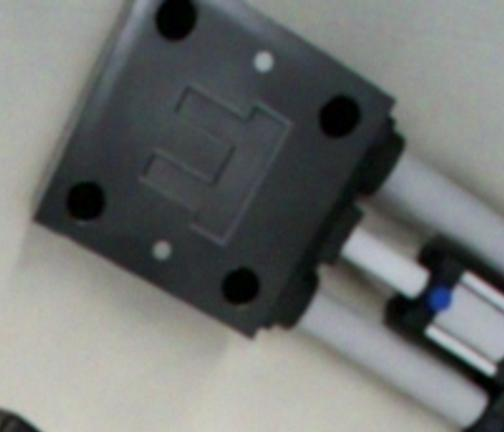

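Emit:
execute_actions(actions=[[[0,0,0,0,0,0,0.754,0,0.576,0.696,0.754,0,0.576,0.696,0.754,0,0.576,0.696,0.714,0.678,0.226,0.168,0.4,-0.6,0.05,-0.048,0,0,0,0.19,-0.068,0,-0.95,0.262,-0.068,0,-0.95,0.262,-0.068,0,-0.95,0.262,0.714,0.678,0.226,0.168,0.0,0]]])

Scene clock: 1401.17 s.
left_arm: end_effector_position=(+0.1422, +0.1643, +0.1632) hand_goal=(+0.754, +0.000, +0.576, +0.696, +0.754, +0.000, +0.576, +0.696, +0.754, +0.000, +0.576, +0.696, +0.714, +0.678, +0.226, +0.168) hand_measured=(+0.754, +0.000, +0.576, +0.696, +0.754, +0.000, +0.576, +0.696, +0.754, +0.000, +0.576, +0.696, +0.714, +0.678, +0.224, +0.168) hand_current_ma=(+0, +0, +0, +0, +0, +0, +0, +0, +0, +0, +0, +0, +0, +0, +0, +0) hand_state=(goal, goal, goal, goal, goal, goal, goal, goal, goal, goal, goal, goal, goal, goal, goal, goal) hand_current_limit=0.40 hand_speed=-0.60 end_effector_quat_wxyz=(-0.001, +0.805, +0.535, +0.255) | right_arm: end_effector_position=(+0.2278, +0.1836, +0.2294) hand_goal=(-0.068, +0.000, -0.950, +0.262, -0.068, +0.000, -0.950, +0.262, -0.068, +0.000, -0.950, +0.262, +0.714, +0.678, +0.226, +0.168) hand_measured=(-0.054, +0.002, -0.946, +0.264, -0.054, -0.004, -0.946, +0.264, -0.054, +0.002, -0.946, +0.264, +0.714, +0.678, +0.222, +0.168) hand_current_ma=(+42, +5, +7, +5, +41, -5, +9, +6, +43, +4, +7, +5, +0, -1, -12, -1) hand_state=(goal, goal, goal, goal, goal, goal, goal, goal, goal, goal, goal, goal, goal, goal, goal, goal) hand_current_limit=0.00 hand_speed=0.00 end_effector_quat_wxyz=(-0.032, +0.445, +0.895, +0.002)
Joint positions: left_arm=[1.642 0.544 0.461 -1.213 0.443 1.977] | right_arm=[0.751 0.879 0.917 -1.628 -0.06 0.101]
Joint torques (N m): left_arm=[-0.26 0.44 10.56 0.87 0.53 -0.09] | right_arm=[0.97 -3.37 9.96 -0.06 0.1 0.22]
Motor temperatures (°C): left_arm=[35 30 52 30 31 33] | right_arm=[32 32 55 34 33 33]
Heat: left arm: hottest elbow 52 °C; right arm: hottest elbow 55 °C.
Hand target: left_arm +0.1417, +0.1714, +0.1760; -0.014, +0.805, +0.531, +0.263 | right_arm +0.2283, +0.1865, +0.2296; -0.026, +0.453, +0.891, -0.003
Off the commanded pose: left_arm 0.015 m, 2 deg | right_arm 0.003 m, 1 deg.
Step readings (end_effector_position of left_arm | right_arm):
0: (+0.1422, +0.1643, +0.1632) | (+0.2494, +0.1911, +0.2027)
1: (+0.1422, +0.1643, +0.1632) | (+0.2496, +0.1912, +0.2027)
2: (+0.1422, +0.1643, +0.1632) | (+0.2496, +0.1922, +0.2039)
4: (+0.1422, +0.1643, +0.1632) | (+0.2448, +0.1952, +0.2100)
8: (+0.1422, +0.1643, +0.1632) | (+0.2295, +0.1949, +0.2293)
15: (+0.1422, +0.1643, +0.1632) | (+0.2243, +0.1900, +0.2352)

Emit:
execute_actions(actions=[[[0,0,0,0,0,0,0.754,0,0.576,0.696,0.754,0,0.576,0.696,0.754,0,0.576,0.696,0.714,0.678,0.226,0.168,0.4,-0.6,0.015,-0.067,0.05,-0.0092,-0.0139,0.2,-0.068,0,-0.95,0.262,-0.068,0,-0.95,0.262,-0.068,0,-0.95,0.262,0.714,0.678,0.226,0.168,0.0,0]]], cameras=["cam_right_wrist"])

Scene clock: 1411.67 s.
left_arm: end_effector_position=(+0.1422, +0.1643, +0.1632) hand_goal=(+0.754, +0.000, +0.576, +0.696, +0.754, +0.000, +0.576, +0.696, +0.754, +0.000, +0.576, +0.696, +0.714, +0.678, +0.226, +0.168) hand_measured=(+0.754, +0.000, +0.576, +0.696, +0.754, +0.000, +0.576, +0.696, +0.754, +0.000, +0.576, +0.696, +0.714, +0.678, +0.224, +0.168) hand_current_ma=(+0, +0, +0, +0, +0, +0, +0, +0, +0, +0, +0, +0, +0, +0, +0, +0) hand_state=(goal, goal, goal, goal, goal, goal, goal, goal, goal, goal, goal, goal, goal, goal, goal, goal) hand_current_limit=0.40 hand_speed=-0.60 end_effector_quat_wxyz=(-0.001, +0.805, +0.535, +0.255) | right_arm: end_effector_position=(+0.1870, +0.1661, +0.1995) hand_goal=(-0.068, +0.000, -0.950, +0.262, -0.068, +0.000, -0.950, +0.262, -0.068, +0.000, -0.950, +0.262, +0.714, +0.678, +0.226, +0.168) hand_measured=(-0.056, +0.002, -0.946, +0.264, -0.056, -0.004, -0.946, +0.264, -0.054, +0.002, -0.946, +0.264, +0.712, +0.678, +0.222, +0.168) hand_current_ma=(+35, +5, +7, +5, +35, -5, +9, +6, +40, +4, +7, +5, -2, -1, -12, -1) hand_state=(goal, goal, goal, goal, goal, goal, goal, goal, goal, goal, goal, goal, goal, goal, goal, goal) hand_current_limit=0.00 hand_speed=0.00 end_effector_quat_wxyz=(-0.008, +0.699, +0.715, -0.013)
Joint positions: left_arm=[1.642 0.544 0.461 -1.213 0.443 1.977] | right_arm=[1.057 0.891 0.843 -1.544 -0.023 1.033]
Joint torques (N m): left_arm=[-0.26 0.5 10.56 0.87 0.53 -0.09] | right_arm=[0.67 -4.25 9.78 0.28 0.3 0.17]
Heat: left arm: hottest elbow 52 °C; right arm: hottest elbow 53 °C.
Hand target: left_arm +0.1417, +0.1714, +0.1760; -0.014, +0.805, +0.531, +0.263 | right_arm +0.1890, +0.1706, +0.2011; +0.002, +0.706, +0.708, -0.008
Off the commanded pose: left_arm 0.015 m, 2 deg | right_arm 0.005 m, 2 deg.
Step readings (end_effector_position of left_arm | right_arm):
0: (+0.1422, +0.1643, +0.1632) | (+0.2278, +0.1835, +0.2294)
1: (+0.1422, +0.1643, +0.1632) | (+0.2275, +0.1834, +0.2292)
2: (+0.1422, +0.1643, +0.1632) | (+0.2257, +0.1828, +0.2275)
4: (+0.1422, +0.1643, +0.1632) | (+0.2143, +0.1839, +0.2200)
8: (+0.1422, +0.1643, +0.1632) | (+0.1893, +0.1808, +0.2035)
15: (+0.1422, +0.1643, +0.1632) | (+0.1872, +0.1745, +0.2033)
Images, in order (width x height): cam_right_wrist 672x504.

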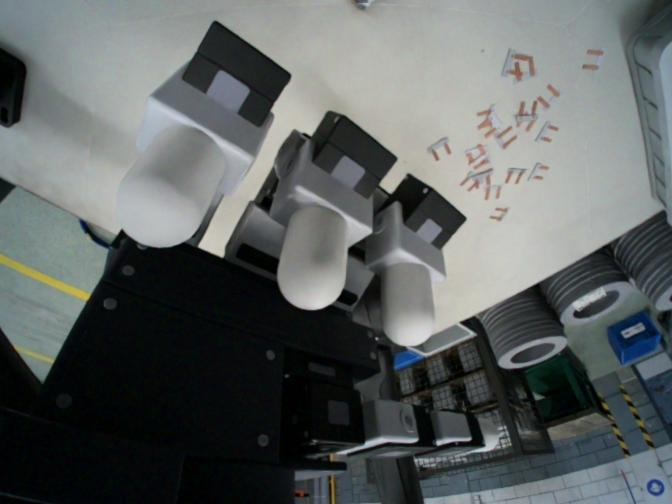

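Emit:
zoom_image(camera="cam_right_wrist", region=[410, 30, 620, 240])

Emit:
zoom_image(camera="cam_right_wrist", region=[420, 130, 500, 210])

Scaled by 2.400 from the camera's 672x504 image, which has a finer 960x720 frame.

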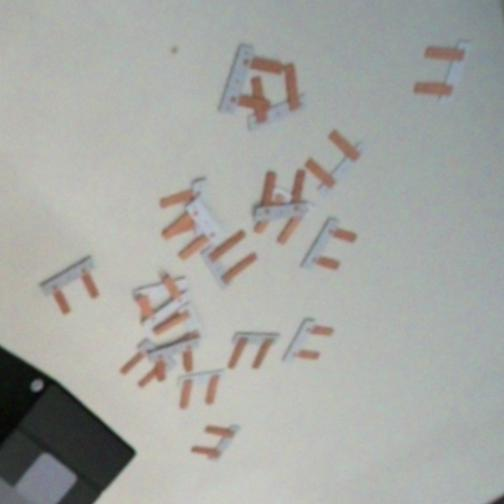

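Scaled by 6.300 from the camera's 672x504 image, which has a finer 960x720 frame.

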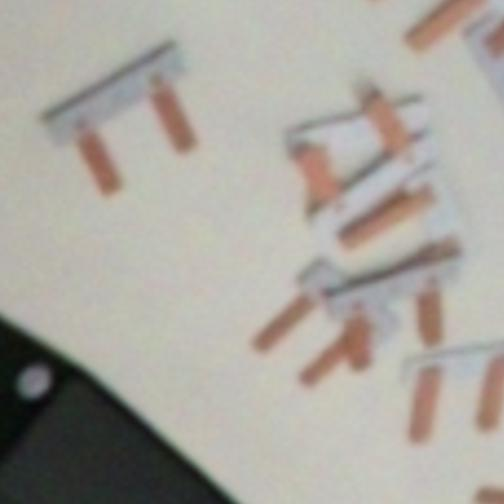

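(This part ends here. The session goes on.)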